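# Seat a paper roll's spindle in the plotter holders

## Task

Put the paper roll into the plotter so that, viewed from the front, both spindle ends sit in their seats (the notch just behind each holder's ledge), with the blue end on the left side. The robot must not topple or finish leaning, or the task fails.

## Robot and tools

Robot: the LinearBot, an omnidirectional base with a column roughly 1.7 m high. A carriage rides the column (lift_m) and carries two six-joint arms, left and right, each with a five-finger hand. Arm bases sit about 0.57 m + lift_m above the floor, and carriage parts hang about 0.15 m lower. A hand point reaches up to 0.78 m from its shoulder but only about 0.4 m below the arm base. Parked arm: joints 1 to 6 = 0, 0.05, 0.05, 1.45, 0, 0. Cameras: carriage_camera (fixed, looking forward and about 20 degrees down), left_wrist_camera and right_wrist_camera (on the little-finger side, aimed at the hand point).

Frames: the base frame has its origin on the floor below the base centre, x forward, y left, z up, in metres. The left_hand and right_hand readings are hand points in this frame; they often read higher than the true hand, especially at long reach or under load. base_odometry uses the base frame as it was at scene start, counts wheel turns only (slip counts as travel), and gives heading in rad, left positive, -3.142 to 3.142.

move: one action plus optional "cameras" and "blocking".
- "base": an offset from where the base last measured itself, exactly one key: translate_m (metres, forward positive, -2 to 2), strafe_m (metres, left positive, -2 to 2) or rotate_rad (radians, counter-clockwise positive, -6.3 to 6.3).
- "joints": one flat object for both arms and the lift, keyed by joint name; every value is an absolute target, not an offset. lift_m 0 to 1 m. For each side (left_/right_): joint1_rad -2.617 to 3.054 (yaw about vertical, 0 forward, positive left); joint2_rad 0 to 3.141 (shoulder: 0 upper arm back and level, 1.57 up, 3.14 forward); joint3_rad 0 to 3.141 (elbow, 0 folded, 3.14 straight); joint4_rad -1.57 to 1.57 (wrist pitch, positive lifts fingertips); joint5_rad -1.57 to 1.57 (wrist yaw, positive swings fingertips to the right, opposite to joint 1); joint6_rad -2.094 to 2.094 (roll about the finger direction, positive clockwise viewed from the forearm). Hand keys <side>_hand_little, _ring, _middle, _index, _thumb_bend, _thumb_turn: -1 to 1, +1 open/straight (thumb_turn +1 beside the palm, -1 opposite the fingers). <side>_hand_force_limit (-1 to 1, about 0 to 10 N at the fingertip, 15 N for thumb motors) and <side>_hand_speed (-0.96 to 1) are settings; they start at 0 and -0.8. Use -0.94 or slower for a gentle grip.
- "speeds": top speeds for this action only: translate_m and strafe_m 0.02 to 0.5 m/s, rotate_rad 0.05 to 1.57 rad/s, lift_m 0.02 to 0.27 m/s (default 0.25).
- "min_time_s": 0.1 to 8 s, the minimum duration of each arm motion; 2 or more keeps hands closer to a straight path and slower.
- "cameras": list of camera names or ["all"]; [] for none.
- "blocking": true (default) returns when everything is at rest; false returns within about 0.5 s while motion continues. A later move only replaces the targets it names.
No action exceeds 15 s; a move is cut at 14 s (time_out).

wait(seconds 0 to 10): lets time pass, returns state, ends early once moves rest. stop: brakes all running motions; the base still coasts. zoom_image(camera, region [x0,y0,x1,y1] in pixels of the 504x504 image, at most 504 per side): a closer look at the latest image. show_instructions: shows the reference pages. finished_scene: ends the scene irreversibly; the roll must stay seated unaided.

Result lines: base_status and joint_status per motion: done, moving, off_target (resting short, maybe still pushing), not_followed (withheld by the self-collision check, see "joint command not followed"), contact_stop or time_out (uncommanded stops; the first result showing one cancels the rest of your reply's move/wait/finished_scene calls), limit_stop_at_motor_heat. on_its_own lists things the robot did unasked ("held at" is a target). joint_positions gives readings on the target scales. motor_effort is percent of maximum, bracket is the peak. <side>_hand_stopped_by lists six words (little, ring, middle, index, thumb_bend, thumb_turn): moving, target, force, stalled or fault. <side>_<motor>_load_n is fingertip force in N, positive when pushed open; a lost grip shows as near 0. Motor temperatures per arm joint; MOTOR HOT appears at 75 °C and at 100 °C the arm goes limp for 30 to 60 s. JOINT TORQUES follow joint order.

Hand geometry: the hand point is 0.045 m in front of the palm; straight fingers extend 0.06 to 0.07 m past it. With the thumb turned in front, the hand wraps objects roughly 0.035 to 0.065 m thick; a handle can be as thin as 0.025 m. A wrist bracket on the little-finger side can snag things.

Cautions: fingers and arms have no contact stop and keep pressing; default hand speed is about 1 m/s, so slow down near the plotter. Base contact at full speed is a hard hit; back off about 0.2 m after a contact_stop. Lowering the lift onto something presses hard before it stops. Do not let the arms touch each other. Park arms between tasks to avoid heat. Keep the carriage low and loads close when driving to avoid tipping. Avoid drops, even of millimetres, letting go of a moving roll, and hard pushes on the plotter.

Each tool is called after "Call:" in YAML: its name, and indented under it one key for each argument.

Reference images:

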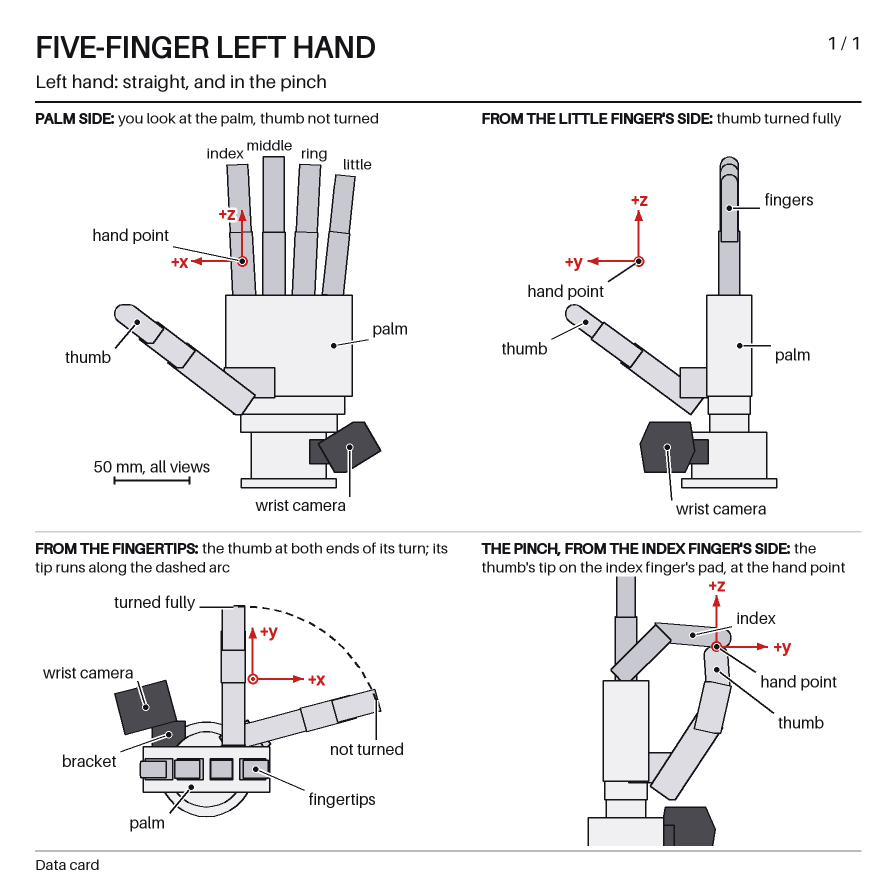

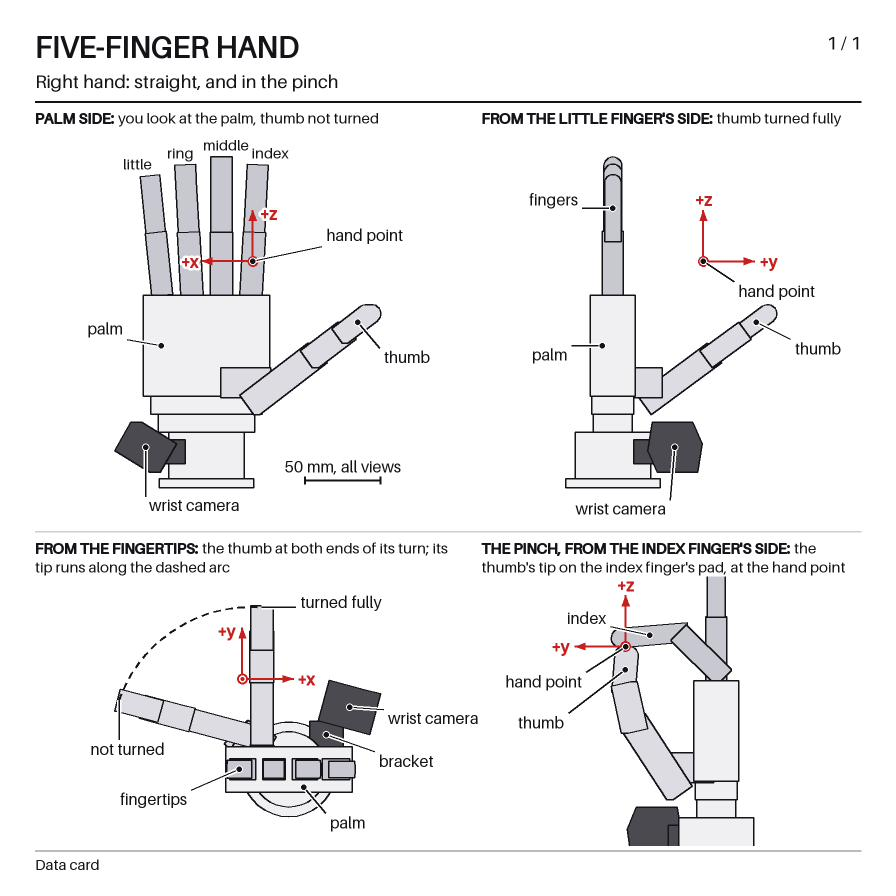

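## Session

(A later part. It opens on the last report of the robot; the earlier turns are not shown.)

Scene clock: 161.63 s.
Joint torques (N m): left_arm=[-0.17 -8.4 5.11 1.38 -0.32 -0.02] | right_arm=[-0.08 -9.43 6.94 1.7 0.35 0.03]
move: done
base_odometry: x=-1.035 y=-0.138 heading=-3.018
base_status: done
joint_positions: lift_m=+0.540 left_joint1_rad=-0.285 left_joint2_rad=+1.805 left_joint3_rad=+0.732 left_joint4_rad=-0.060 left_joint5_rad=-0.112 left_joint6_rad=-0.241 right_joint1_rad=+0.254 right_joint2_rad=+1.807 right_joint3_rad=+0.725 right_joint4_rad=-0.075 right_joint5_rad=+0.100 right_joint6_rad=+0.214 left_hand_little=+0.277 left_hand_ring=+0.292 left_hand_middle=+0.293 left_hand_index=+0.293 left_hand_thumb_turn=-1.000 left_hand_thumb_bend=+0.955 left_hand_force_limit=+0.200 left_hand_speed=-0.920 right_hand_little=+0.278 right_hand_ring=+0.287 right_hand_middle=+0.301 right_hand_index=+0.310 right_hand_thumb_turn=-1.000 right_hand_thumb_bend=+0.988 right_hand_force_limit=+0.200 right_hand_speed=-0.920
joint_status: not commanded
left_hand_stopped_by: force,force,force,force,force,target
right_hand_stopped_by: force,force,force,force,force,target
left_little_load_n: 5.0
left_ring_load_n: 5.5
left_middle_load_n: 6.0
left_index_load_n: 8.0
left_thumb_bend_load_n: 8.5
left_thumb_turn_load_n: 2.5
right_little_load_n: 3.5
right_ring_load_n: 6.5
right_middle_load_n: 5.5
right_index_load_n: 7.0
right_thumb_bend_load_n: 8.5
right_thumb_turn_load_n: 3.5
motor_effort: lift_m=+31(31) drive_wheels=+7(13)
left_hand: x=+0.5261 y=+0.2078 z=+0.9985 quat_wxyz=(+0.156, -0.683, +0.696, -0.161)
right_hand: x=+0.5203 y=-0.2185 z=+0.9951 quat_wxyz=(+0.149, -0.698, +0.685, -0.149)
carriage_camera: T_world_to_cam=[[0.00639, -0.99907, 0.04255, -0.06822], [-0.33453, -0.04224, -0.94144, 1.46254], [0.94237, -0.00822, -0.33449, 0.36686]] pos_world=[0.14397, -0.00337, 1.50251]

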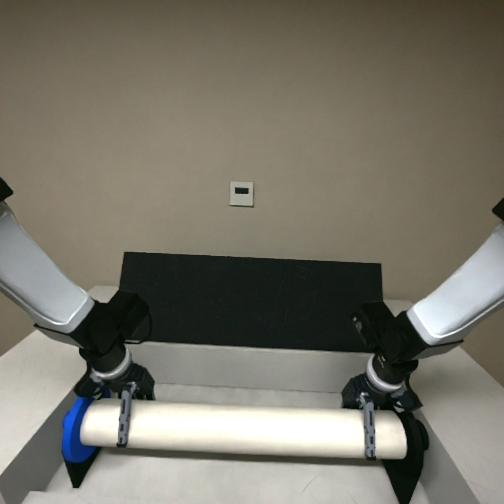

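Call:
move:
  base: {"translate_m": 0.012}
  speeds: {"translate_m": 0.03}
  cameras: ["carriage_camera"]

Call:
zoom_image:
  camera: "carriage_camera"
  region: [30, 380, 110, 504]

Call:
zoom_image:
  camera: "carriage_camera"
  region: [385, 380, 465, 504]

Scene clock: 163.70 s.
Joint torques (N m): left_arm=[0.03 -8.5 5.07 1.39 -0.32 -0.01] | right_arm=[0.16 -9.51 7.02 1.71 0.35 0.05]
move: done
base_odometry: x=-1.047 y=-0.139 heading=-3.019
base_status: done
joint_positions: lift_m=+0.540 left_joint1_rad=-0.285 left_joint2_rad=+1.805 left_joint3_rad=+0.732 left_joint4_rad=-0.059 left_joint5_rad=-0.112 left_joint6_rad=-0.241 right_joint1_rad=+0.254 right_joint2_rad=+1.807 right_joint3_rad=+0.725 right_joint4_rad=-0.075 right_joint5_rad=+0.100 right_joint6_rad=+0.214 left_hand_little=+0.277 left_hand_ring=+0.292 left_hand_middle=+0.293 left_hand_index=+0.293 left_hand_thumb_turn=-1.000 left_hand_thumb_bend=+0.955 left_hand_force_limit=+0.200 left_hand_speed=-0.920 right_hand_little=+0.278 right_hand_ring=+0.287 right_hand_middle=+0.301 right_hand_index=+0.310 right_hand_thumb_turn=-1.000 right_hand_thumb_bend=+0.988 right_hand_force_limit=+0.200 right_hand_speed=-0.920
joint_status: not commanded
left_hand_stopped_by: force,force,force,force,force,target
right_hand_stopped_by: force,force,force,force,force,target
left_little_load_n: 5.0
left_ring_load_n: 6.0
left_middle_load_n: 6.0
left_index_load_n: 8.0
left_thumb_bend_load_n: 8.5
left_thumb_turn_load_n: 2.0
right_little_load_n: 3.5
right_ring_load_n: 6.5
right_middle_load_n: 5.5
right_index_load_n: 7.0
right_thumb_bend_load_n: 9.0
right_thumb_turn_load_n: 3.0
motor_effort: lift_m=+31(31) drive_wheels=+7(15)
left_hand: x=+0.5264 y=+0.2077 z=+0.9986 quat_wxyz=(+0.156, -0.682, +0.696, -0.161)
right_hand: x=+0.5205 y=-0.2184 z=+0.9951 quat_wxyz=(+0.149, -0.698, +0.685, -0.149)
carriage_camera: T_world_to_cam=[[0.00639, -0.99907, 0.04255, -0.06822], [-0.33453, -0.04224, -0.94144, 1.46254], [0.94237, -0.00822, -0.33449, 0.36686]] pos_world=[0.14397, -0.00337, 1.50251]

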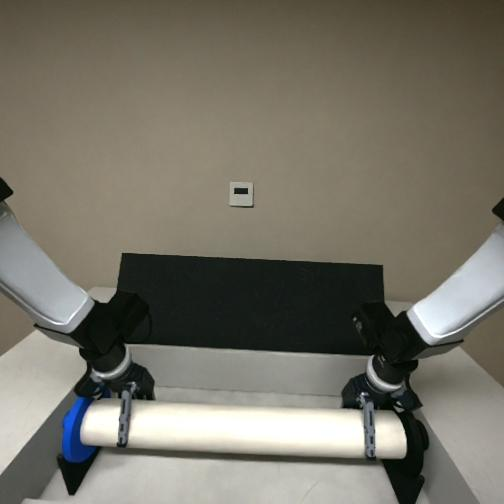

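Scaled by 4.065 from the camera's image (finer frame: 720x720).

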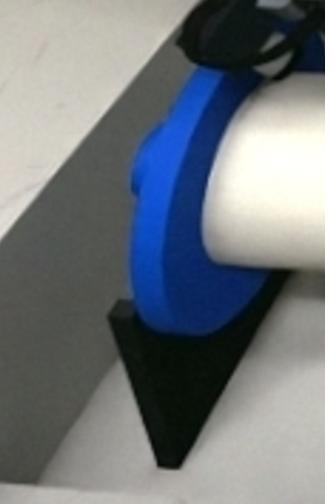

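Scaled by 4.065 from the camera's image (finer frame: 720x720).

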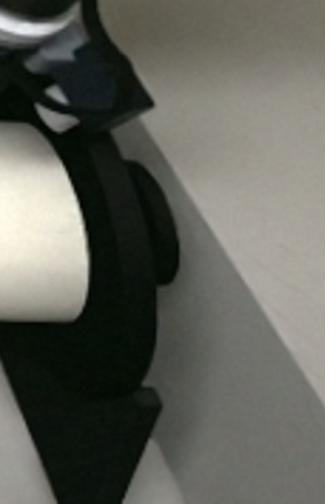

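Call:
move:
  base: {"rotate_rad": -0.01}
  speeds: {"rotate_rad": 0.05}

Call:
move:
  base: {"strafe_m": 0.01}
  speeds: {"strafe_m": 0.03}
  cameras: ["carriage_camera"]

Call:
zoom_image:
  camera: "carriage_camera"
  region: [40, 424, 120, 504]

Call:
zoom_image:
  camera: "carriage_camera"
  region: [365, 424, 445, 504]

Scene clock: 165.93 s.
Joint torques (N m): left_arm=[-0.01 -8.4 5.24 1.38 -0.33 -0.04] | right_arm=[-0.01 -9.44 7.05 1.67 0.38 0.03]
move: done
base_odometry: x=-1.047 y=-0.139 heading=-3.028
base_status: done
joint_positions: lift_m=+0.540 left_joint1_rad=-0.285 left_joint2_rad=+1.805 left_joint3_rad=+0.732 left_joint4_rad=-0.059 left_joint5_rad=-0.113 left_joint6_rad=-0.241 right_joint1_rad=+0.254 right_joint2_rad=+1.807 right_joint3_rad=+0.725 right_joint4_rad=-0.073 right_joint5_rad=+0.097 right_joint6_rad=+0.215 left_hand_little=+0.277 left_hand_ring=+0.292 left_hand_middle=+0.293 left_hand_index=+0.293 left_hand_thumb_turn=-1.000 left_hand_thumb_bend=+0.955 left_hand_force_limit=+0.200 left_hand_speed=-0.920 right_hand_little=+0.278 right_hand_ring=+0.287 right_hand_middle=+0.301 right_hand_index=+0.310 right_hand_thumb_turn=-1.000 right_hand_thumb_bend=+0.988 right_hand_force_limit=+0.200 right_hand_speed=-0.920
joint_status: not commanded
left_hand_stopped_by: force,force,force,force,force,target
right_hand_stopped_by: force,force,force,force,force,target
left_little_load_n: 5.0
left_ring_load_n: 6.0
left_middle_load_n: 6.0
left_index_load_n: 7.5
left_thumb_bend_load_n: 9.0
left_thumb_turn_load_n: 2.0
right_little_load_n: 2.5
right_ring_load_n: 6.5
right_middle_load_n: 6.0
right_index_load_n: 7.0
right_thumb_bend_load_n: 8.5
right_thumb_turn_load_n: 4.5
motor_effort: lift_m=+31(31) drive_wheels=-8(9)
left_hand: x=+0.5263 y=+0.2080 z=+0.9985 quat_wxyz=(+0.156, -0.683, +0.696, -0.161)
right_hand: x=+0.5207 y=-0.2176 z=+0.9953 quat_wxyz=(+0.151, -0.698, +0.685, -0.148)
pictures: none

Scene clock: 166.70 s.
Joint torques (N m): left_arm=[0.12 -8.57 5.19 1.38 -0.29 -0.01] | right_arm=[0.14 -9.59 7.06 1.75 0.3 0.02]
move: done
base_odometry: x=-1.046 y=-0.149 heading=-3.028
base_status: done
joint_positions: lift_m=+0.540 left_joint1_rad=-0.285 left_joint2_rad=+1.805 left_joint3_rad=+0.732 left_joint4_rad=-0.059 left_joint5_rad=-0.113 left_joint6_rad=-0.241 right_joint1_rad=+0.255 right_joint2_rad=+1.807 right_joint3_rad=+0.725 right_joint4_rad=-0.074 right_joint5_rad=+0.099 right_joint6_rad=+0.216 left_hand_little=+0.277 left_hand_ring=+0.292 left_hand_middle=+0.293 left_hand_index=+0.293 left_hand_thumb_turn=-1.000 left_hand_thumb_bend=+0.955 left_hand_force_limit=+0.200 left_hand_speed=-0.920 right_hand_little=+0.278 right_hand_ring=+0.287 right_hand_middle=+0.301 right_hand_index=+0.310 right_hand_thumb_turn=-1.000 right_hand_thumb_bend=+0.988 right_hand_force_limit=+0.200 right_hand_speed=-0.920
joint_status: not commanded
left_hand_stopped_by: force,force,force,force,force,target
right_hand_stopped_by: force,force,force,force,force,target
left_little_load_n: 5.0
left_ring_load_n: 6.0
left_middle_load_n: 6.0
left_index_load_n: 8.0
left_thumb_bend_load_n: 8.5
left_thumb_turn_load_n: 2.5
right_little_load_n: 3.0
right_ring_load_n: 6.5
right_middle_load_n: 5.5
right_index_load_n: 7.0
right_thumb_bend_load_n: 8.5
right_thumb_turn_load_n: 3.5
motor_effort: lift_m=+31(31) drive_wheels=+7(9)
left_hand: x=+0.5263 y=+0.2079 z=+0.9985 quat_wxyz=(+0.156, -0.682, +0.696, -0.161)
right_hand: x=+0.5205 y=-0.2180 z=+0.9952 quat_wxyz=(+0.150, -0.698, +0.685, -0.149)
carriage_camera: T_world_to_cam=[[0.00639, -0.99907, 0.04255, -0.06822], [-0.33453, -0.04224, -0.94144, 1.46254], [0.94237, -0.00822, -0.33449, 0.36686]] pos_world=[0.14397, -0.00337, 1.50251]

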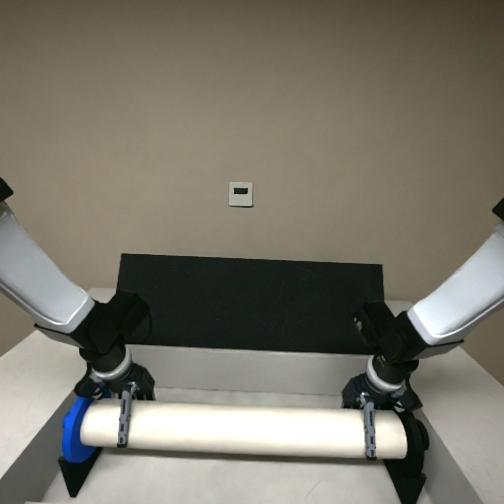

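Scaled by 6.300 from the camera's image (finer frame: 720x720).

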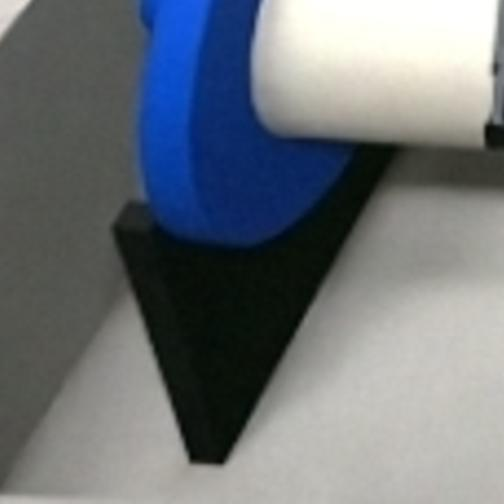

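Scaled by 6.300 from the camera's image (finer frame: 720x720).

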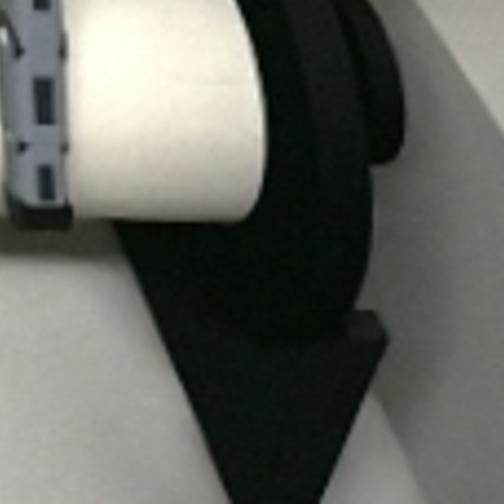

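Call:
move:
  base: {"translate_m": 0.005}
  speeds: {"translate_m": 0.02}
  cameras: ["carriage_camera"]

Call:
zoom_image:
  camera: "carriage_camera"
  region: [40, 424, 120, 504]

Call:
zoom_image:
  camera: "carriage_camera"
  region: [365, 424, 445, 504]

Scene clock: 168.13 s.
Joint torques (N m): left_arm=[-0.06 -8.49 5.18 1.35 -0.27 -0.05] | right_arm=[0.05 -9.36 7.27 1.7 0.36 0.04]
move: done
base_odometry: x=-1.051 y=-0.150 heading=-3.028
base_status: done
joint_positions: lift_m=+0.540 left_joint1_rad=-0.285 left_joint2_rad=+1.805 left_joint3_rad=+0.732 left_joint4_rad=-0.061 left_joint5_rad=-0.113 left_joint6_rad=-0.241 right_joint1_rad=+0.255 right_joint2_rad=+1.807 right_joint3_rad=+0.725 right_joint4_rad=-0.076 right_joint5_rad=+0.100 right_joint6_rad=+0.216 left_hand_little=+0.277 left_hand_ring=+0.292 left_hand_middle=+0.293 left_hand_index=+0.293 left_hand_thumb_turn=-1.000 left_hand_thumb_bend=+0.955 left_hand_force_limit=+0.200 left_hand_speed=-0.920 right_hand_little=+0.278 right_hand_ring=+0.287 right_hand_middle=+0.301 right_hand_index=+0.310 right_hand_thumb_turn=-1.000 right_hand_thumb_bend=+0.988 right_hand_force_limit=+0.200 right_hand_speed=-0.920
joint_status: not commanded
left_hand_stopped_by: force,force,force,force,force,target
right_hand_stopped_by: force,force,force,force,force,target
left_little_load_n: 5.0
left_ring_load_n: 6.0
left_middle_load_n: 6.0
left_index_load_n: 7.5
left_thumb_bend_load_n: 8.5
left_thumb_turn_load_n: 2.0
right_little_load_n: 3.5
right_ring_load_n: 6.5
right_middle_load_n: 5.5
right_index_load_n: 7.0
right_thumb_bend_load_n: 9.0
right_thumb_turn_load_n: 3.5
motor_effort: lift_m=+31(31) drive_wheels=+2(12)
left_hand: x=+0.5259 y=+0.2079 z=+0.9984 quat_wxyz=(+0.156, -0.682, +0.696, -0.160)
right_hand: x=+0.5201 y=-0.2182 z=+0.9950 quat_wxyz=(+0.149, -0.698, +0.685, -0.148)
carriage_camera: T_world_to_cam=[[0.00639, -0.99907, 0.04255, -0.06822], [-0.33453, -0.04224, -0.94144, 1.46254], [0.94237, -0.00822, -0.33449, 0.36686]] pos_world=[0.14397, -0.00337, 1.50251]

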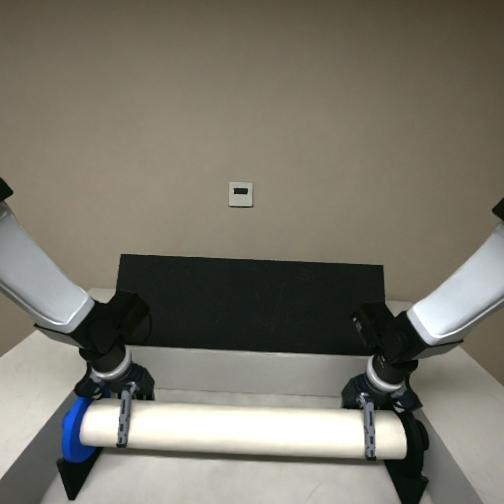

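Scaled by 6.300 from the camera's image (finer frame: 720x720).

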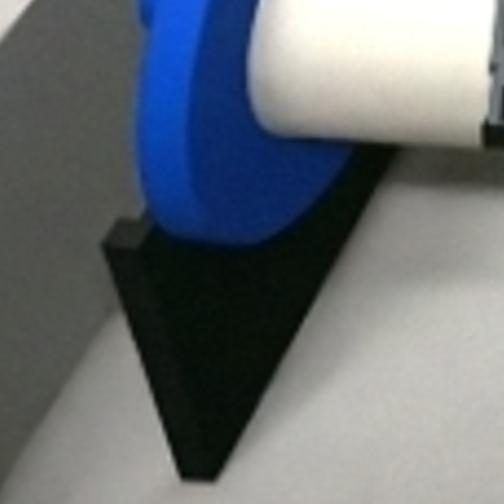

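Scaled by 6.300 from the camera's image (finer frame: 720x720).

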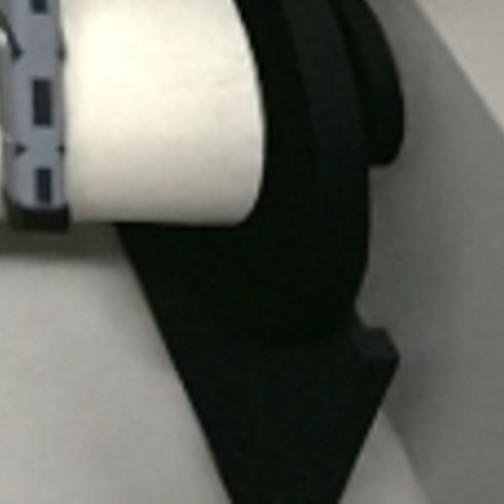

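Call:
move:
  base: {"translate_m": 0.004}
  speeds: {"translate_m": 0.02}

Scene clock: 169.20 s.
Joint torques (N m): left_arm=[-0.09 -8.55 5.44 1.37 -0.31 -0.03] | right_arm=[0.02 -9.51 7.15 1.7 0.38 0.03]
Motor temperatures (°C): left_arm=[27 41 35 36 28 27] | right_arm=[25 40 33 38 29 28]
move: done
base_odometry: x=-1.055 y=-0.151 heading=-3.027
base_status: done
joint_positions: lift_m=+0.540 left_joint1_rad=-0.285 left_joint2_rad=+1.805 left_joint3_rad=+0.732 left_joint4_rad=-0.059 left_joint5_rad=-0.113 left_joint6_rad=-0.241 right_joint1_rad=+0.255 right_joint2_rad=+1.807 right_joint3_rad=+0.725 right_joint4_rad=-0.075 right_joint5_rad=+0.100 right_joint6_rad=+0.216 left_hand_little=+0.277 left_hand_ring=+0.292 left_hand_middle=+0.293 left_hand_index=+0.293 left_hand_thumb_turn=-1.000 left_hand_thumb_bend=+0.955 left_hand_force_limit=+0.200 left_hand_speed=-0.920 right_hand_little=+0.278 right_hand_ring=+0.287 right_hand_middle=+0.301 right_hand_index=+0.310 right_hand_thumb_turn=-1.000 right_hand_thumb_bend=+0.988 right_hand_force_limit=+0.200 right_hand_speed=-0.920
joint_status: not commanded
left_hand_stopped_by: force,force,force,force,force,target
right_hand_stopped_by: force,force,force,force,force,target
left_little_load_n: 5.5
left_ring_load_n: 6.0
left_middle_load_n: 6.0
left_index_load_n: 8.0
left_thumb_bend_load_n: 8.5
left_thumb_turn_load_n: 2.5
right_little_load_n: 3.5
right_ring_load_n: 6.5
right_middle_load_n: 6.0
right_index_load_n: 7.0
right_thumb_bend_load_n: 8.5
right_thumb_turn_load_n: 3.0
motor_effort: lift_m=+31(31) drive_wheels=-6(10)
left_hand: x=+0.5264 y=+0.2078 z=+0.9986 quat_wxyz=(+0.156, -0.682, +0.696, -0.161)
right_hand: x=+0.5205 y=-0.2182 z=+0.9951 quat_wxyz=(+0.149, -0.697, +0.685, -0.149)
pictures: none

Call:
move:
  base: {"translate_m": 0.004}
  speeds: {"translate_m": 0.02}

Call:
move:
  base: {"translate_m": 0.004}
  speeds: {"translate_m": 0.02}
  cameras: ["carriage_camera"]

Call:
zoom_image:
  camera: "carriage_camera"
  region: [40, 384, 120, 504]

Call:
zoom_image:
  camera: "carriage_camera"
  region: [365, 384, 445, 504]

Scene clock: 170.13 s.
Joint torques (N m): left_arm=[0.03 -8.62 5.45 1.42 -0.31 -0.04] | right_arm=[0.09 -9.42 6.98 1.73 0.38 0.06]
move: done
base_odometry: x=-1.059 y=-0.151 heading=-3.027
base_status: done
joint_positions: lift_m=+0.540 left_joint1_rad=-0.285 left_joint2_rad=+1.805 left_joint3_rad=+0.732 left_joint4_rad=-0.059 left_joint5_rad=-0.113 left_joint6_rad=-0.241 right_joint1_rad=+0.255 right_joint2_rad=+1.807 right_joint3_rad=+0.725 right_joint4_rad=-0.075 right_joint5_rad=+0.100 right_joint6_rad=+0.216 left_hand_little=+0.277 left_hand_ring=+0.292 left_hand_middle=+0.293 left_hand_index=+0.293 left_hand_thumb_turn=-1.000 left_hand_thumb_bend=+0.955 left_hand_force_limit=+0.200 left_hand_speed=-0.920 right_hand_little=+0.278 right_hand_ring=+0.287 right_hand_middle=+0.301 right_hand_index=+0.310 right_hand_thumb_turn=-1.000 right_hand_thumb_bend=+0.988 right_hand_force_limit=+0.200 right_hand_speed=-0.920
joint_status: not commanded
left_hand_stopped_by: force,force,force,force,force,target
right_hand_stopped_by: force,force,force,force,force,target
left_little_load_n: 5.0
left_ring_load_n: 5.5
left_middle_load_n: 6.0
left_index_load_n: 8.0
left_thumb_bend_load_n: 8.5
left_thumb_turn_load_n: 2.0
right_little_load_n: 3.0
right_ring_load_n: 7.0
right_middle_load_n: 6.0
right_index_load_n: 7.0
right_thumb_bend_load_n: 9.0
right_thumb_turn_load_n: 3.0
motor_effort: lift_m=+31(31) drive_wheels=-6(12)
left_hand: x=+0.5262 y=+0.2078 z=+0.9985 quat_wxyz=(+0.156, -0.682, +0.696, -0.161)
right_hand: x=+0.5204 y=-0.2181 z=+0.9951 quat_wxyz=(+0.149, -0.698, +0.685, -0.149)
pictures: none

Scene clock: 170.70 s.
Joint torques (N m): left_arm=[-0.01 -8.5 5.33 1.44 -0.31 0.03] | right_arm=[-0.12 -9.55 7.02 1.72 0.34 0.02]
move: done
base_odometry: x=-1.063 y=-0.152 heading=-3.026
base_status: done
joint_positions: lift_m=+0.540 left_joint1_rad=-0.285 left_joint2_rad=+1.805 left_joint3_rad=+0.732 left_joint4_rad=-0.059 left_joint5_rad=-0.113 left_joint6_rad=-0.241 right_joint1_rad=+0.255 right_joint2_rad=+1.807 right_joint3_rad=+0.725 right_joint4_rad=-0.075 right_joint5_rad=+0.100 right_joint6_rad=+0.216 left_hand_little=+0.277 left_hand_ring=+0.292 left_hand_middle=+0.293 left_hand_index=+0.293 left_hand_thumb_turn=-1.000 left_hand_thumb_bend=+0.955 left_hand_force_limit=+0.200 left_hand_speed=-0.920 right_hand_little=+0.278 right_hand_ring=+0.287 right_hand_middle=+0.301 right_hand_index=+0.310 right_hand_thumb_turn=-1.000 right_hand_thumb_bend=+0.988 right_hand_force_limit=+0.200 right_hand_speed=-0.920
joint_status: not commanded
left_hand_stopped_by: force,force,force,force,force,target
right_hand_stopped_by: force,force,force,force,force,target
left_little_load_n: 5.0
left_ring_load_n: 6.0
left_middle_load_n: 6.0
left_index_load_n: 7.5
left_thumb_bend_load_n: 9.0
left_thumb_turn_load_n: 2.0
right_little_load_n: 3.5
right_ring_load_n: 6.5
right_middle_load_n: 5.5
right_index_load_n: 7.0
right_thumb_bend_load_n: 8.5
right_thumb_turn_load_n: 3.0
motor_effort: lift_m=+31(31) drive_wheels=-6(13)
left_hand: x=+0.5262 y=+0.2078 z=+0.9985 quat_wxyz=(+0.156, -0.682, +0.696, -0.161)
right_hand: x=+0.5203 y=-0.2182 z=+0.9951 quat_wxyz=(+0.149, -0.698, +0.685, -0.149)
carriage_camera: T_world_to_cam=[[0.00639, -0.99907, 0.04255, -0.06822], [-0.33453, -0.04224, -0.94144, 1.46254], [0.94237, -0.00822, -0.33449, 0.36686]] pos_world=[0.14397, -0.00337, 1.50251]

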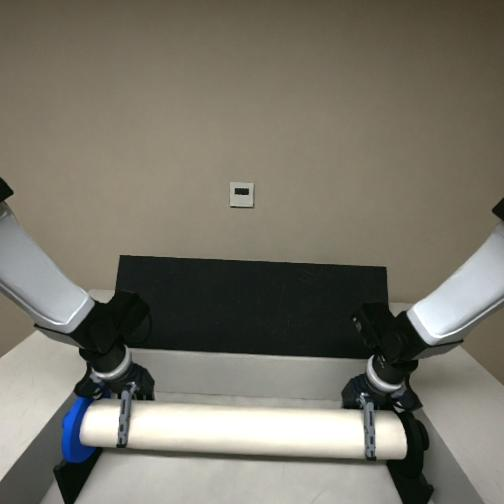

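Scaled by 4.200 from the camera's image (finer frame: 720x720).

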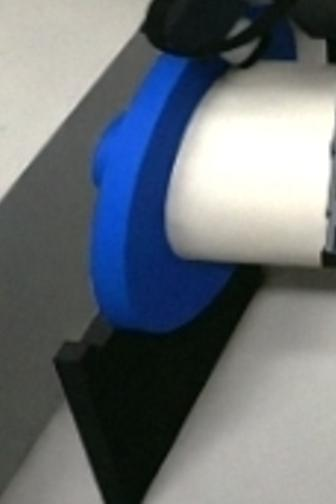

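Scaled by 4.200 from the camera's image (finer frame: 720x720).

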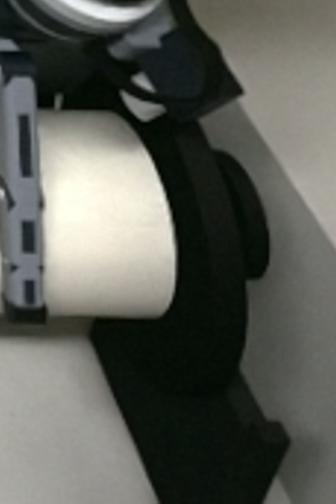

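Call:
move:
  base: {"translate_m": 0.004}
  speeds: {"translate_m": 0.02}

Call:
move:
  base: {"translate_m": 0.004}
  speeds: {"translate_m": 0.02}

Scene clock: 173.87 s.
Joint torques (N m): left_arm=[0.14 -8.4 5.33 1.43 -0.32 0] | right_arm=[-0.05 -9.35 7.19 1.8 0.36 0.02]
move: done
base_odometry: x=-1.067 y=-0.153 heading=-3.025
base_status: done
joint_positions: lift_m=+0.540 left_joint1_rad=-0.285 left_joint2_rad=+1.805 left_joint3_rad=+0.732 left_joint4_rad=-0.063 left_joint5_rad=-0.113 left_joint6_rad=-0.241 right_joint1_rad=+0.255 right_joint2_rad=+1.807 right_joint3_rad=+0.725 right_joint4_rad=-0.082 right_joint5_rad=+0.099 right_joint6_rad=+0.216 left_hand_little=+0.277 left_hand_ring=+0.292 left_hand_middle=+0.293 left_hand_index=+0.293 left_hand_thumb_turn=-1.000 left_hand_thumb_bend=+0.955 left_hand_force_limit=+0.200 left_hand_speed=-0.920 right_hand_little=+0.278 right_hand_ring=+0.287 right_hand_middle=+0.301 right_hand_index=+0.310 right_hand_thumb_turn=-1.000 right_hand_thumb_bend=+0.988 right_hand_force_limit=+0.200 right_hand_speed=-0.920
joint_status: not commanded
left_hand_stopped_by: force,force,force,force,force,target
right_hand_stopped_by: force,force,force,force,force,target
left_little_load_n: 5.0
left_ring_load_n: 5.5
left_middle_load_n: 6.0
left_index_load_n: 8.0
left_thumb_bend_load_n: 9.0
left_thumb_turn_load_n: 2.0
right_little_load_n: 3.0
right_ring_load_n: 6.5
right_middle_load_n: 5.5
right_index_load_n: 7.0
right_thumb_bend_load_n: 9.0
right_thumb_turn_load_n: 4.0
motor_effort: lift_m=+31(31) drive_wheels=-6(13)
left_hand: x=+0.5253 y=+0.2081 z=+0.9983 quat_wxyz=(+0.155, -0.683, +0.696, -0.159)
right_hand: x=+0.5184 y=-0.2184 z=+0.9947 quat_wxyz=(+0.147, -0.698, +0.685, -0.146)
pictures: none

Scene clock: 174.57 s.
Joint torques (N m): left_arm=[0.17 -8.34 5.15 1.54 -0.43 -0.03] | right_arm=[-0.13 -9.44 7.06 1.9 0.39 0]
move: done
base_odometry: x=-1.070 y=-0.153 heading=-3.025
base_status: done
joint_positions: lift_m=+0.540 left_joint1_rad=-0.285 left_joint2_rad=+1.805 left_joint3_rad=+0.732 left_joint4_rad=-0.074 left_joint5_rad=-0.108 left_joint6_rad=-0.241 right_joint1_rad=+0.255 right_joint2_rad=+1.807 right_joint3_rad=+0.725 right_joint4_rad=-0.096 right_joint5_rad=+0.094 right_joint6_rad=+0.218 left_hand_little=+0.277 left_hand_ring=+0.292 left_hand_middle=+0.293 left_hand_index=+0.293 left_hand_thumb_turn=-1.000 left_hand_thumb_bend=+0.955 left_hand_force_limit=+0.200 left_hand_speed=-0.920 right_hand_little=+0.278 right_hand_ring=+0.287 right_hand_middle=+0.301 right_hand_index=+0.310 right_hand_thumb_turn=-1.000 right_hand_thumb_bend=+0.988 right_hand_force_limit=+0.200 right_hand_speed=-0.920
joint_status: not commanded
left_hand_stopped_by: force,force,force,force,force,target
right_hand_stopped_by: force,force,force,force,force,target
left_little_load_n: 5.0
left_ring_load_n: 6.0
left_middle_load_n: 6.5
left_index_load_n: 8.0
left_thumb_bend_load_n: 8.5
left_thumb_turn_load_n: 2.0
right_little_load_n: 2.5
right_ring_load_n: 6.0
right_middle_load_n: 5.5
right_index_load_n: 7.0
right_thumb_bend_load_n: 9.0
right_thumb_turn_load_n: 4.5
motor_effort: lift_m=+31(31) drive_wheels=+7(14)
left_hand: x=+0.5223 y=+0.2080 z=+0.9977 quat_wxyz=(+0.151, -0.683, +0.698, -0.156)
right_hand: x=+0.5145 y=-0.2184 z=+0.9940 quat_wxyz=(+0.142, -0.699, +0.687, -0.141)
pictures: none

Call:
move:
  base: {"translate_m": -0.008}
  speeds: {"translate_m": 0.02}
  cameras: ["carriage_camera"]

Call:
zoom_image:
  camera: "carriage_camera"
  region: [40, 384, 120, 504]

Call:
zoom_image:
  camera: "carriage_camera"
  region: [365, 384, 445, 504]

Scene clock: 175.97 s.
Joint torques (N m): left_arm=[-0.02 -8.61 5.11 1.42 -0.33 -0.04] | right_arm=[-0.08 -9.35 7.09 1.79 0.39 0.02]
move: done
base_odometry: x=-1.063 y=-0.152 heading=-3.025
base_status: done
joint_positions: lift_m=+0.540 left_joint1_rad=-0.285 left_joint2_rad=+1.805 left_joint3_rad=+0.732 left_joint4_rad=-0.064 left_joint5_rad=-0.111 left_joint6_rad=-0.241 right_joint1_rad=+0.255 right_joint2_rad=+1.807 right_joint3_rad=+0.725 right_joint4_rad=-0.080 right_joint5_rad=+0.099 right_joint6_rad=+0.218 left_hand_little=+0.277 left_hand_ring=+0.292 left_hand_middle=+0.293 left_hand_index=+0.293 left_hand_thumb_turn=-1.000 left_hand_thumb_bend=+0.955 left_hand_force_limit=+0.200 left_hand_speed=-0.920 right_hand_little=+0.278 right_hand_ring=+0.287 right_hand_middle=+0.301 right_hand_index=+0.310 right_hand_thumb_turn=-1.000 right_hand_thumb_bend=+0.988 right_hand_force_limit=+0.200 right_hand_speed=-0.920
joint_status: not commanded
left_hand_stopped_by: force,force,force,force,force,target
right_hand_stopped_by: force,force,force,force,force,target
left_little_load_n: 5.0
left_ring_load_n: 6.0
left_middle_load_n: 6.0
left_index_load_n: 8.0
left_thumb_bend_load_n: 8.5
left_thumb_turn_load_n: 2.0
right_little_load_n: 3.0
right_ring_load_n: 7.0
right_middle_load_n: 6.0
right_index_load_n: 7.0
right_thumb_bend_load_n: 8.5
right_thumb_turn_load_n: 3.0
motor_effort: lift_m=+31(31) drive_wheels=-2(11)
left_hand: x=+0.5250 y=+0.2079 z=+0.9982 quat_wxyz=(+0.154, -0.683, +0.696, -0.159)
right_hand: x=+0.5192 y=-0.2181 z=+0.9949 quat_wxyz=(+0.148, -0.697, +0.686, -0.147)
carriage_camera: T_world_to_cam=[[0.00639, -0.99907, 0.04255, -0.06822], [-0.33453, -0.04224, -0.94144, 1.46254], [0.94237, -0.00822, -0.33449, 0.36686]] pos_world=[0.14397, -0.00337, 1.50251]

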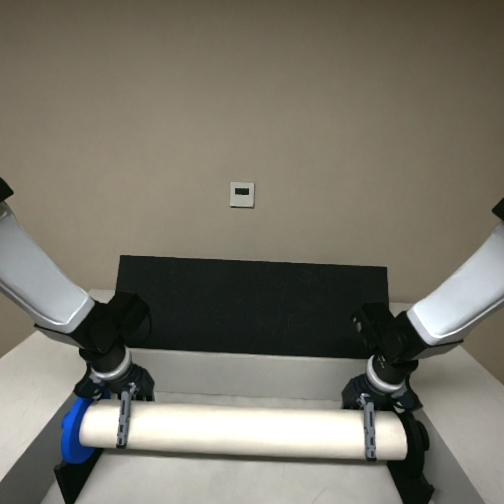

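Scaled by 4.200 from the camera's image (finer frame: 720x720).

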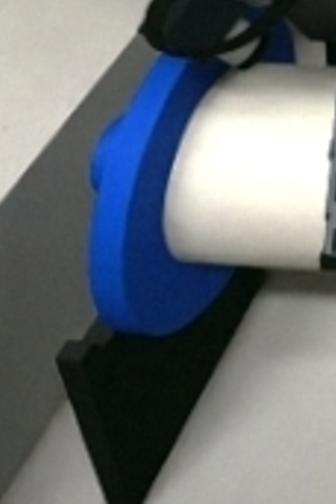

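Scaled by 4.200 from the camera's image (finer frame: 720x720).

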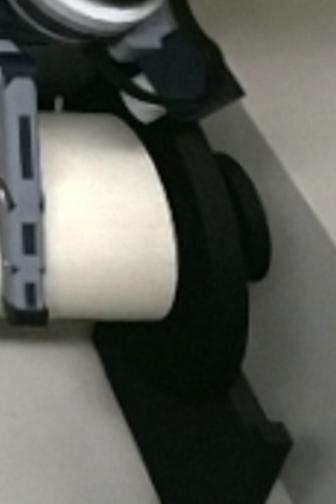

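Call:
move:
  joints: {"lift_m": 0.53}
  speeds: {"lift_m": 0.02}

Call:
move:
  joints: {"lift_m": 0.522}
  speeds: {"lift_m": 0.02}
  cameras: ["carriage_camera"]

Scene clock: 176.97 s.
Joint torques (N m): left_arm=[0.06 -8.55 5.11 1.44 -0.32 -0.02] | right_arm=[-0.01 -9.44 7.06 1.8 0.38 0]
move: done
base_odometry: x=-1.063 y=-0.152 heading=-3.025
base_status: not commanded
joint_positions: lift_m=+0.530 left_joint1_rad=-0.285 left_joint2_rad=+1.805 left_joint3_rad=+0.732 left_joint4_rad=-0.063 left_joint5_rad=-0.112 left_joint6_rad=-0.241 right_joint1_rad=+0.255 right_joint2_rad=+1.807 right_joint3_rad=+0.725 right_joint4_rad=-0.079 right_joint5_rad=+0.099 right_joint6_rad=+0.218 left_hand_little=+0.277 left_hand_ring=+0.292 left_hand_middle=+0.293 left_hand_index=+0.293 left_hand_thumb_turn=-1.000 left_hand_thumb_bend=+0.955 left_hand_force_limit=+0.200 left_hand_speed=-0.920 right_hand_little=+0.278 right_hand_ring=+0.287 right_hand_middle=+0.301 right_hand_index=+0.310 right_hand_thumb_turn=-1.000 right_hand_thumb_bend=+0.988 right_hand_force_limit=+0.200 right_hand_speed=-0.920
joint_status: all done
left_hand_stopped_by: force,force,force,force,force,target
right_hand_stopped_by: force,force,force,force,force,target
left_little_load_n: 5.0
left_ring_load_n: 5.5
left_middle_load_n: 6.0
left_index_load_n: 8.0
left_thumb_bend_load_n: 8.5
left_thumb_turn_load_n: 2.5
right_little_load_n: 3.5
right_ring_load_n: 6.5
right_middle_load_n: 5.5
right_index_load_n: 6.5
right_thumb_bend_load_n: 9.0
right_thumb_turn_load_n: 3.0
motor_effort: lift_m=+31(31) drive_wheels=-2(3)
left_hand: x=+0.5253 y=+0.2079 z=+0.9884 quat_wxyz=(+0.155, -0.683, +0.696, -0.160)
right_hand: x=+0.5194 y=-0.2181 z=+0.9850 quat_wxyz=(+0.148, -0.697, +0.686, -0.147)
pictures: none

Scene clock: 177.63 s.
Joint torques (N m): left_arm=[-0.12 -8.39 5.15 1.49 -0.3 -0.04] | right_arm=[-0.02 -9.46 7.1 1.73 0.33 0]
move: done
base_odometry: x=-1.063 y=-0.152 heading=-3.025
base_status: not commanded
joint_positions: lift_m=+0.522 left_joint1_rad=-0.285 left_joint2_rad=+1.805 left_joint3_rad=+0.732 left_joint4_rad=-0.063 left_joint5_rad=-0.112 left_joint6_rad=-0.241 right_joint1_rad=+0.255 right_joint2_rad=+1.807 right_joint3_rad=+0.725 right_joint4_rad=-0.079 right_joint5_rad=+0.099 right_joint6_rad=+0.218 left_hand_little=+0.277 left_hand_ring=+0.292 left_hand_middle=+0.293 left_hand_index=+0.293 left_hand_thumb_turn=-1.000 left_hand_thumb_bend=+0.955 left_hand_force_limit=+0.200 left_hand_speed=-0.920 right_hand_little=+0.278 right_hand_ring=+0.287 right_hand_middle=+0.301 right_hand_index=+0.310 right_hand_thumb_turn=-1.000 right_hand_thumb_bend=+0.988 right_hand_force_limit=+0.200 right_hand_speed=-0.920
joint_status: all done
left_hand_stopped_by: force,force,force,force,force,target
right_hand_stopped_by: force,force,force,force,force,target
left_little_load_n: 5.0
left_ring_load_n: 6.0
left_middle_load_n: 6.0
left_index_load_n: 7.5
left_thumb_bend_load_n: 8.5
left_thumb_turn_load_n: 2.5
right_little_load_n: 3.5
right_ring_load_n: 7.0
right_middle_load_n: 5.5
right_index_load_n: 6.5
right_thumb_bend_load_n: 9.0
right_thumb_turn_load_n: 3.0
motor_effort: lift_m=+30(31) drive_wheels=-2(3)
left_hand: x=+0.5253 y=+0.2079 z=+0.9804 quat_wxyz=(+0.155, -0.683, +0.696, -0.160)
right_hand: x=+0.5194 y=-0.2182 z=+0.9770 quat_wxyz=(+0.148, -0.697, +0.686, -0.147)
carriage_camera: T_world_to_cam=[[0.00639, -0.99907, 0.04255, -0.06746], [-0.33453, -0.04224, -0.94144, 1.44569], [0.94237, -0.00822, -0.33449, 0.36088]] pos_world=[0.14397, -0.00337, 1.48461]

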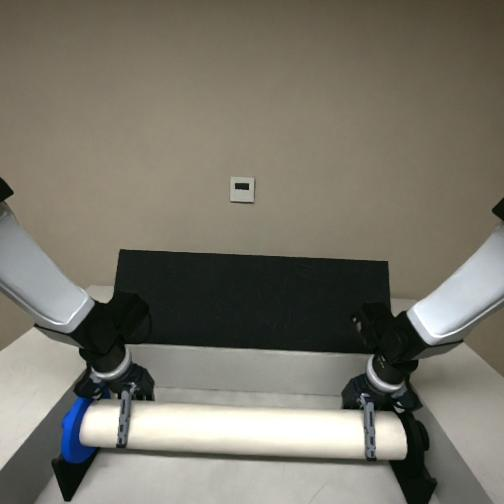

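Call:
move:
  joints: {"lift_m": 0.514}
  speeds: {"lift_m": 0.02}

Call:
move:
  joints: {"lift_m": 0.507}
  speeds: {"lift_m": 0.02}
  cameras: ["carriage_camera"]

Call:
zoom_image:
  camera: "carriage_camera"
  region: [40, 384, 120, 504]

Call:
zoom_image:
  camera: "carriage_camera"
  region: [365, 384, 445, 504]

Scene clock: 178.73 s.
Joint torques (N m): left_arm=[0.18 -8.47 5.19 1.4 -0.3 -0.04] | right_arm=[0.05 -9.5 7.08 1.73 0.41 0.01]
move: done
base_odometry: x=-1.063 y=-0.152 heading=-3.025
base_status: not commanded
joint_positions: lift_m=+0.514 left_joint1_rad=-0.285 left_joint2_rad=+1.805 left_joint3_rad=+0.732 left_joint4_rad=-0.062 left_joint5_rad=-0.112 left_joint6_rad=-0.241 right_joint1_rad=+0.255 right_joint2_rad=+1.807 right_joint3_rad=+0.725 right_joint4_rad=-0.078 right_joint5_rad=+0.099 right_joint6_rad=+0.218 left_hand_little=+0.277 left_hand_ring=+0.292 left_hand_middle=+0.293 left_hand_index=+0.293 left_hand_thumb_turn=-1.000 left_hand_thumb_bend=+0.955 left_hand_force_limit=+0.200 left_hand_speed=-0.920 right_hand_little=+0.278 right_hand_ring=+0.287 right_hand_middle=+0.301 right_hand_index=+0.310 right_hand_thumb_turn=-1.000 right_hand_thumb_bend=+0.988 right_hand_force_limit=+0.200 right_hand_speed=-0.920
joint_status: all done
left_hand_stopped_by: force,force,force,force,force,target
right_hand_stopped_by: force,force,force,force,force,target
left_little_load_n: 5.0
left_ring_load_n: 5.5
left_middle_load_n: 6.5
left_index_load_n: 8.0
left_thumb_bend_load_n: 8.5
left_thumb_turn_load_n: 2.5
right_little_load_n: 3.0
right_ring_load_n: 7.0
right_middle_load_n: 6.0
right_index_load_n: 7.0
right_thumb_bend_load_n: 8.5
right_thumb_turn_load_n: 3.0
motor_effort: lift_m=+30(31) drive_wheels=-2(3)
left_hand: x=+0.5255 y=+0.2078 z=+0.9724 quat_wxyz=(+0.155, -0.682, +0.696, -0.160)
right_hand: x=+0.5196 y=-0.2181 z=+0.9691 quat_wxyz=(+0.148, -0.697, +0.686, -0.148)
pictures: none

Scene clock: 179.40 s.
Joint torques (N m): left_arm=[0.02 -8.01 5.14 1.45 -0.3 -0.03] | right_arm=[0.09 -9.57 7.13 1.73 0.39 -0.04]
move: done
base_odometry: x=-1.063 y=-0.152 heading=-3.025
base_status: not commanded
joint_positions: lift_m=+0.507 left_joint1_rad=-0.285 left_joint2_rad=+1.798 left_joint3_rad=+0.732 left_joint4_rad=-0.066 left_joint5_rad=-0.113 left_joint6_rad=-0.241 right_joint1_rad=+0.255 right_joint2_rad=+1.807 right_joint3_rad=+0.725 right_joint4_rad=-0.076 right_joint5_rad=+0.099 right_joint6_rad=+0.218 left_hand_little=+0.277 left_hand_ring=+0.292 left_hand_middle=+0.293 left_hand_index=+0.293 left_hand_thumb_turn=-1.000 left_hand_thumb_bend=+0.955 left_hand_force_limit=+0.200 left_hand_speed=-0.920 right_hand_little=+0.278 right_hand_ring=+0.287 right_hand_middle=+0.301 right_hand_index=+0.310 right_hand_thumb_turn=-1.000 right_hand_thumb_bend=+0.988 right_hand_force_limit=+0.200 right_hand_speed=-0.920
joint_status: all done
left_hand_stopped_by: force,force,force,force,force,target
right_hand_stopped_by: force,force,force,force,force,target
left_little_load_n: 3.5
left_ring_load_n: 4.0
left_middle_load_n: 5.0
left_index_load_n: 7.0
left_thumb_bend_load_n: 9.0
left_thumb_turn_load_n: 3.0
right_little_load_n: 3.5
right_ring_load_n: 6.5
right_middle_load_n: 4.5
right_index_load_n: 5.5
right_thumb_bend_load_n: 9.0
right_thumb_turn_load_n: 2.0
motor_effort: lift_m=+28(29) drive_wheels=+3(3)
left_hand: x=+0.5259 y=+0.2080 z=+0.9675 quat_wxyz=(+0.156, -0.682, +0.696, -0.161)
right_hand: x=+0.5201 y=-0.2178 z=+0.9624 quat_wxyz=(+0.149, -0.697, +0.686, -0.148)
carriage_camera: T_world_to_cam=[[0.00639, -0.99907, 0.04255, -0.06683], [-0.33453, -0.04224, -0.94144, 1.43176], [0.94237, -0.00822, -0.33449, 0.35593]] pos_world=[0.14397, -0.00337, 1.46981]

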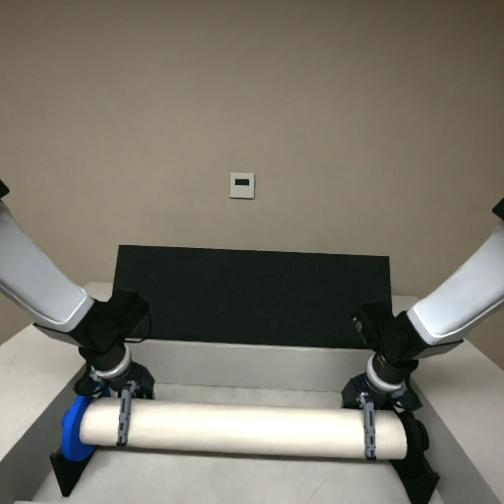

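Scaled by 4.200 from the camera's image (finer frame: 720x720).

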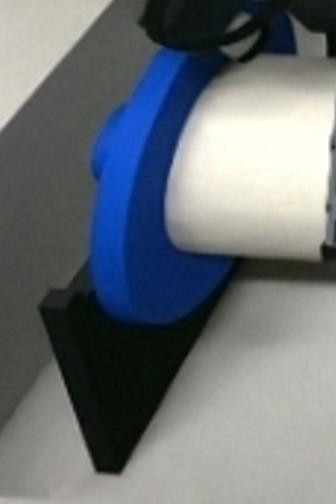

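Scaled by 4.200 from the camera's image (finer frame: 720x720).

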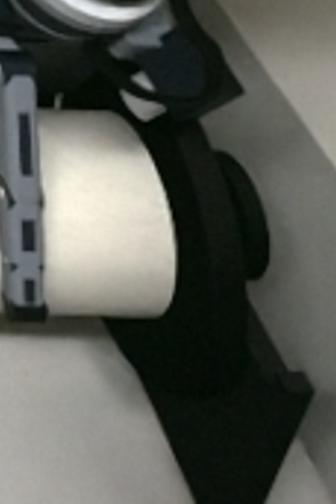

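Call:
move:
  joints: {"lift_m": 0.5}
  speeds: {"lift_m": 0.02}

Call:
move:
  joints: {"lift_m": 0.494}
  speeds: {"lift_m": 0.02}
  cameras: ["all"]

Scene clock: 180.70 s.
Joint torques (N m): left_arm=[0.12 -5.78 5.46 1.66 -0.33 -0.03] | right_arm=[-0.02 -7.16 7.21 1.96 0.4 -0.01]
move: done
base_odometry: x=-1.063 y=-0.152 heading=-3.025
base_status: not commanded
joint_positions: lift_m=+0.500 left_joint1_rad=-0.285 left_joint2_rad=+1.775 left_joint3_rad=+0.732 left_joint4_rad=-0.083 left_joint5_rad=-0.113 left_joint6_rad=-0.241 right_joint1_rad=+0.255 right_joint2_rad=+1.783 right_joint3_rad=+0.725 right_joint4_rad=-0.094 right_joint5_rad=+0.099 right_joint6_rad=+0.218 left_hand_little=+0.277 left_hand_ring=+0.292 left_hand_middle=+0.293 left_hand_index=+0.293 left_hand_thumb_turn=-1.000 left_hand_thumb_bend=+0.955 left_hand_force_limit=+0.200 left_hand_speed=-0.920 right_hand_little=+0.278 right_hand_ring=+0.287 right_hand_middle=+0.301 right_hand_index=+0.310 right_hand_thumb_turn=-1.000 right_hand_thumb_bend=+0.988 right_hand_force_limit=+0.200 right_hand_speed=-0.920
joint_status: all done
left_hand_stopped_by: force,force,force,force,force,target
right_hand_stopped_by: force,force,force,force,force,target
left_little_load_n: 3.0
left_ring_load_n: 3.0
left_middle_load_n: 4.0
left_index_load_n: 6.0
left_thumb_bend_load_n: 9.0
left_thumb_turn_load_n: 3.0
right_little_load_n: 2.5
right_ring_load_n: 5.5
right_middle_load_n: 4.0
right_index_load_n: 5.0
right_thumb_bend_load_n: 9.5
right_thumb_turn_load_n: 2.0
motor_effort: lift_m=+25(26) drive_wheels=+4(4)
left_hand: x=+0.5258 y=+0.2080 z=+0.9666 quat_wxyz=(+0.158, -0.682, +0.695, -0.163)
right_hand: x=+0.5200 y=-0.2179 z=+0.9617 quat_wxyz=(+0.152, -0.696, +0.685, -0.149)
pictures: none

Scene clock: 181.30 s.
Joint torques (N m): left_arm=[-0.03 -4.36 5.42 1.79 -0.29 -0.01] | right_arm=[-0.09 -5.35 6.86 2.19 0.38 -0.02]
move: done
base_odometry: x=-1.063 y=-0.152 heading=-3.025
base_status: not commanded
joint_positions: lift_m=+0.495 left_joint1_rad=-0.285 left_joint2_rad=+1.755 left_joint3_rad=+0.732 left_joint4_rad=-0.098 left_joint5_rad=-0.113 left_joint6_rad=-0.240 right_joint1_rad=+0.255 right_joint2_rad=+1.763 right_joint3_rad=+0.729 right_joint4_rad=-0.115 right_joint5_rad=+0.099 right_joint6_rad=+0.218 left_hand_little=+0.277 left_hand_ring=+0.292 left_hand_middle=+0.293 left_hand_index=+0.293 left_hand_thumb_turn=-1.000 left_hand_thumb_bend=+0.955 left_hand_force_limit=+0.200 left_hand_speed=-0.920 right_hand_little=+0.278 right_hand_ring=+0.287 right_hand_middle=+0.301 right_hand_index=+0.310 right_hand_thumb_turn=-1.000 right_hand_thumb_bend=+0.988 right_hand_force_limit=+0.200 right_hand_speed=-0.920
joint_status: all done
left_hand_stopped_by: force,force,force,force,force,target
right_hand_stopped_by: force,force,force,force,force,target
left_little_load_n: 2.5
left_ring_load_n: 2.5
left_middle_load_n: 3.5
left_index_load_n: 5.5
left_thumb_bend_load_n: 9.0
left_thumb_turn_load_n: 3.0
right_little_load_n: 2.0
right_ring_load_n: 4.5
right_middle_load_n: 3.0
right_index_load_n: 4.5
right_thumb_bend_load_n: 9.5
right_thumb_turn_load_n: 2.0
motor_effort: lift_m=+23(23) drive_wheels=+4(4)
left_hand: x=+0.5256 y=+0.2081 z=+0.9657 quat_wxyz=(+0.159, -0.682, +0.695, -0.166)
right_hand: x=+0.5202 y=-0.2178 z=+0.9613 quat_wxyz=(+0.153, -0.696, +0.685, -0.150)
pictures: carriage_camera, left_wrist_camera, right_wrist_camera
carriage_camera: T_world_to_cam=[[0.00639, -0.99907, 0.04255, -0.0663], [-0.33453, -0.04224, -0.94144, 1.42009], [0.94237, -0.00822, -0.33449, 0.35178]] pos_world=[0.14397, -0.00337, 1.45741]
left_wrist_camera: T_world_to_cam=[[0.83491, -0.31239, 0.45314, -0.81476], [-0.49182, -0.79303, 0.35948, 0.07522], [0.24705, -0.52299, -0.81575, 0.88397]] pos_world=[0.49887, 0.26744, 1.06325]
right_wrist_camera: T_world_to_cam=[[-0.86621, -0.28457, -0.41074, 0.78407], [-0.44985, 0.80194, 0.3931, 0.02429], [0.21753, 0.52528, -0.82266, 0.90841]] pos_world=[0.49249, -0.27353, 1.05982]

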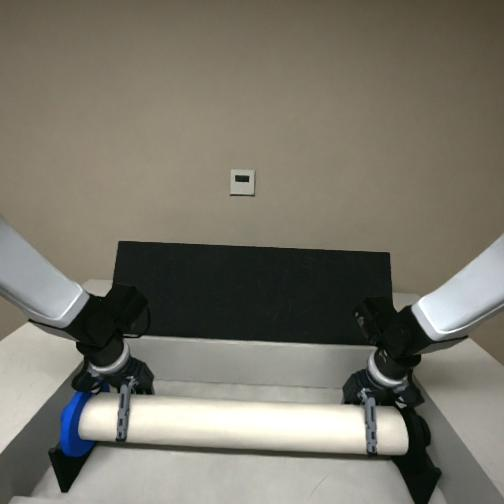

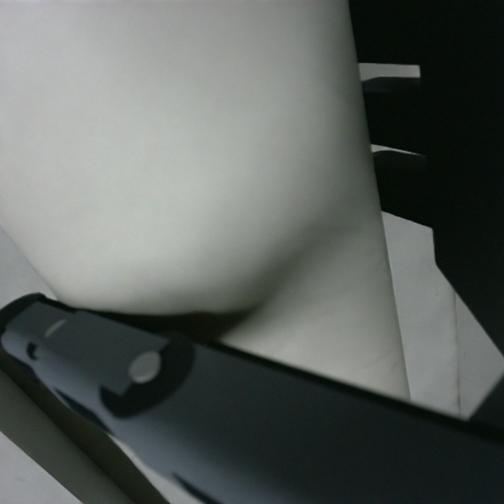

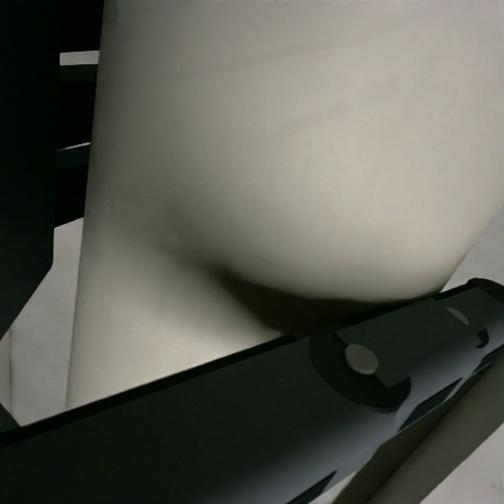

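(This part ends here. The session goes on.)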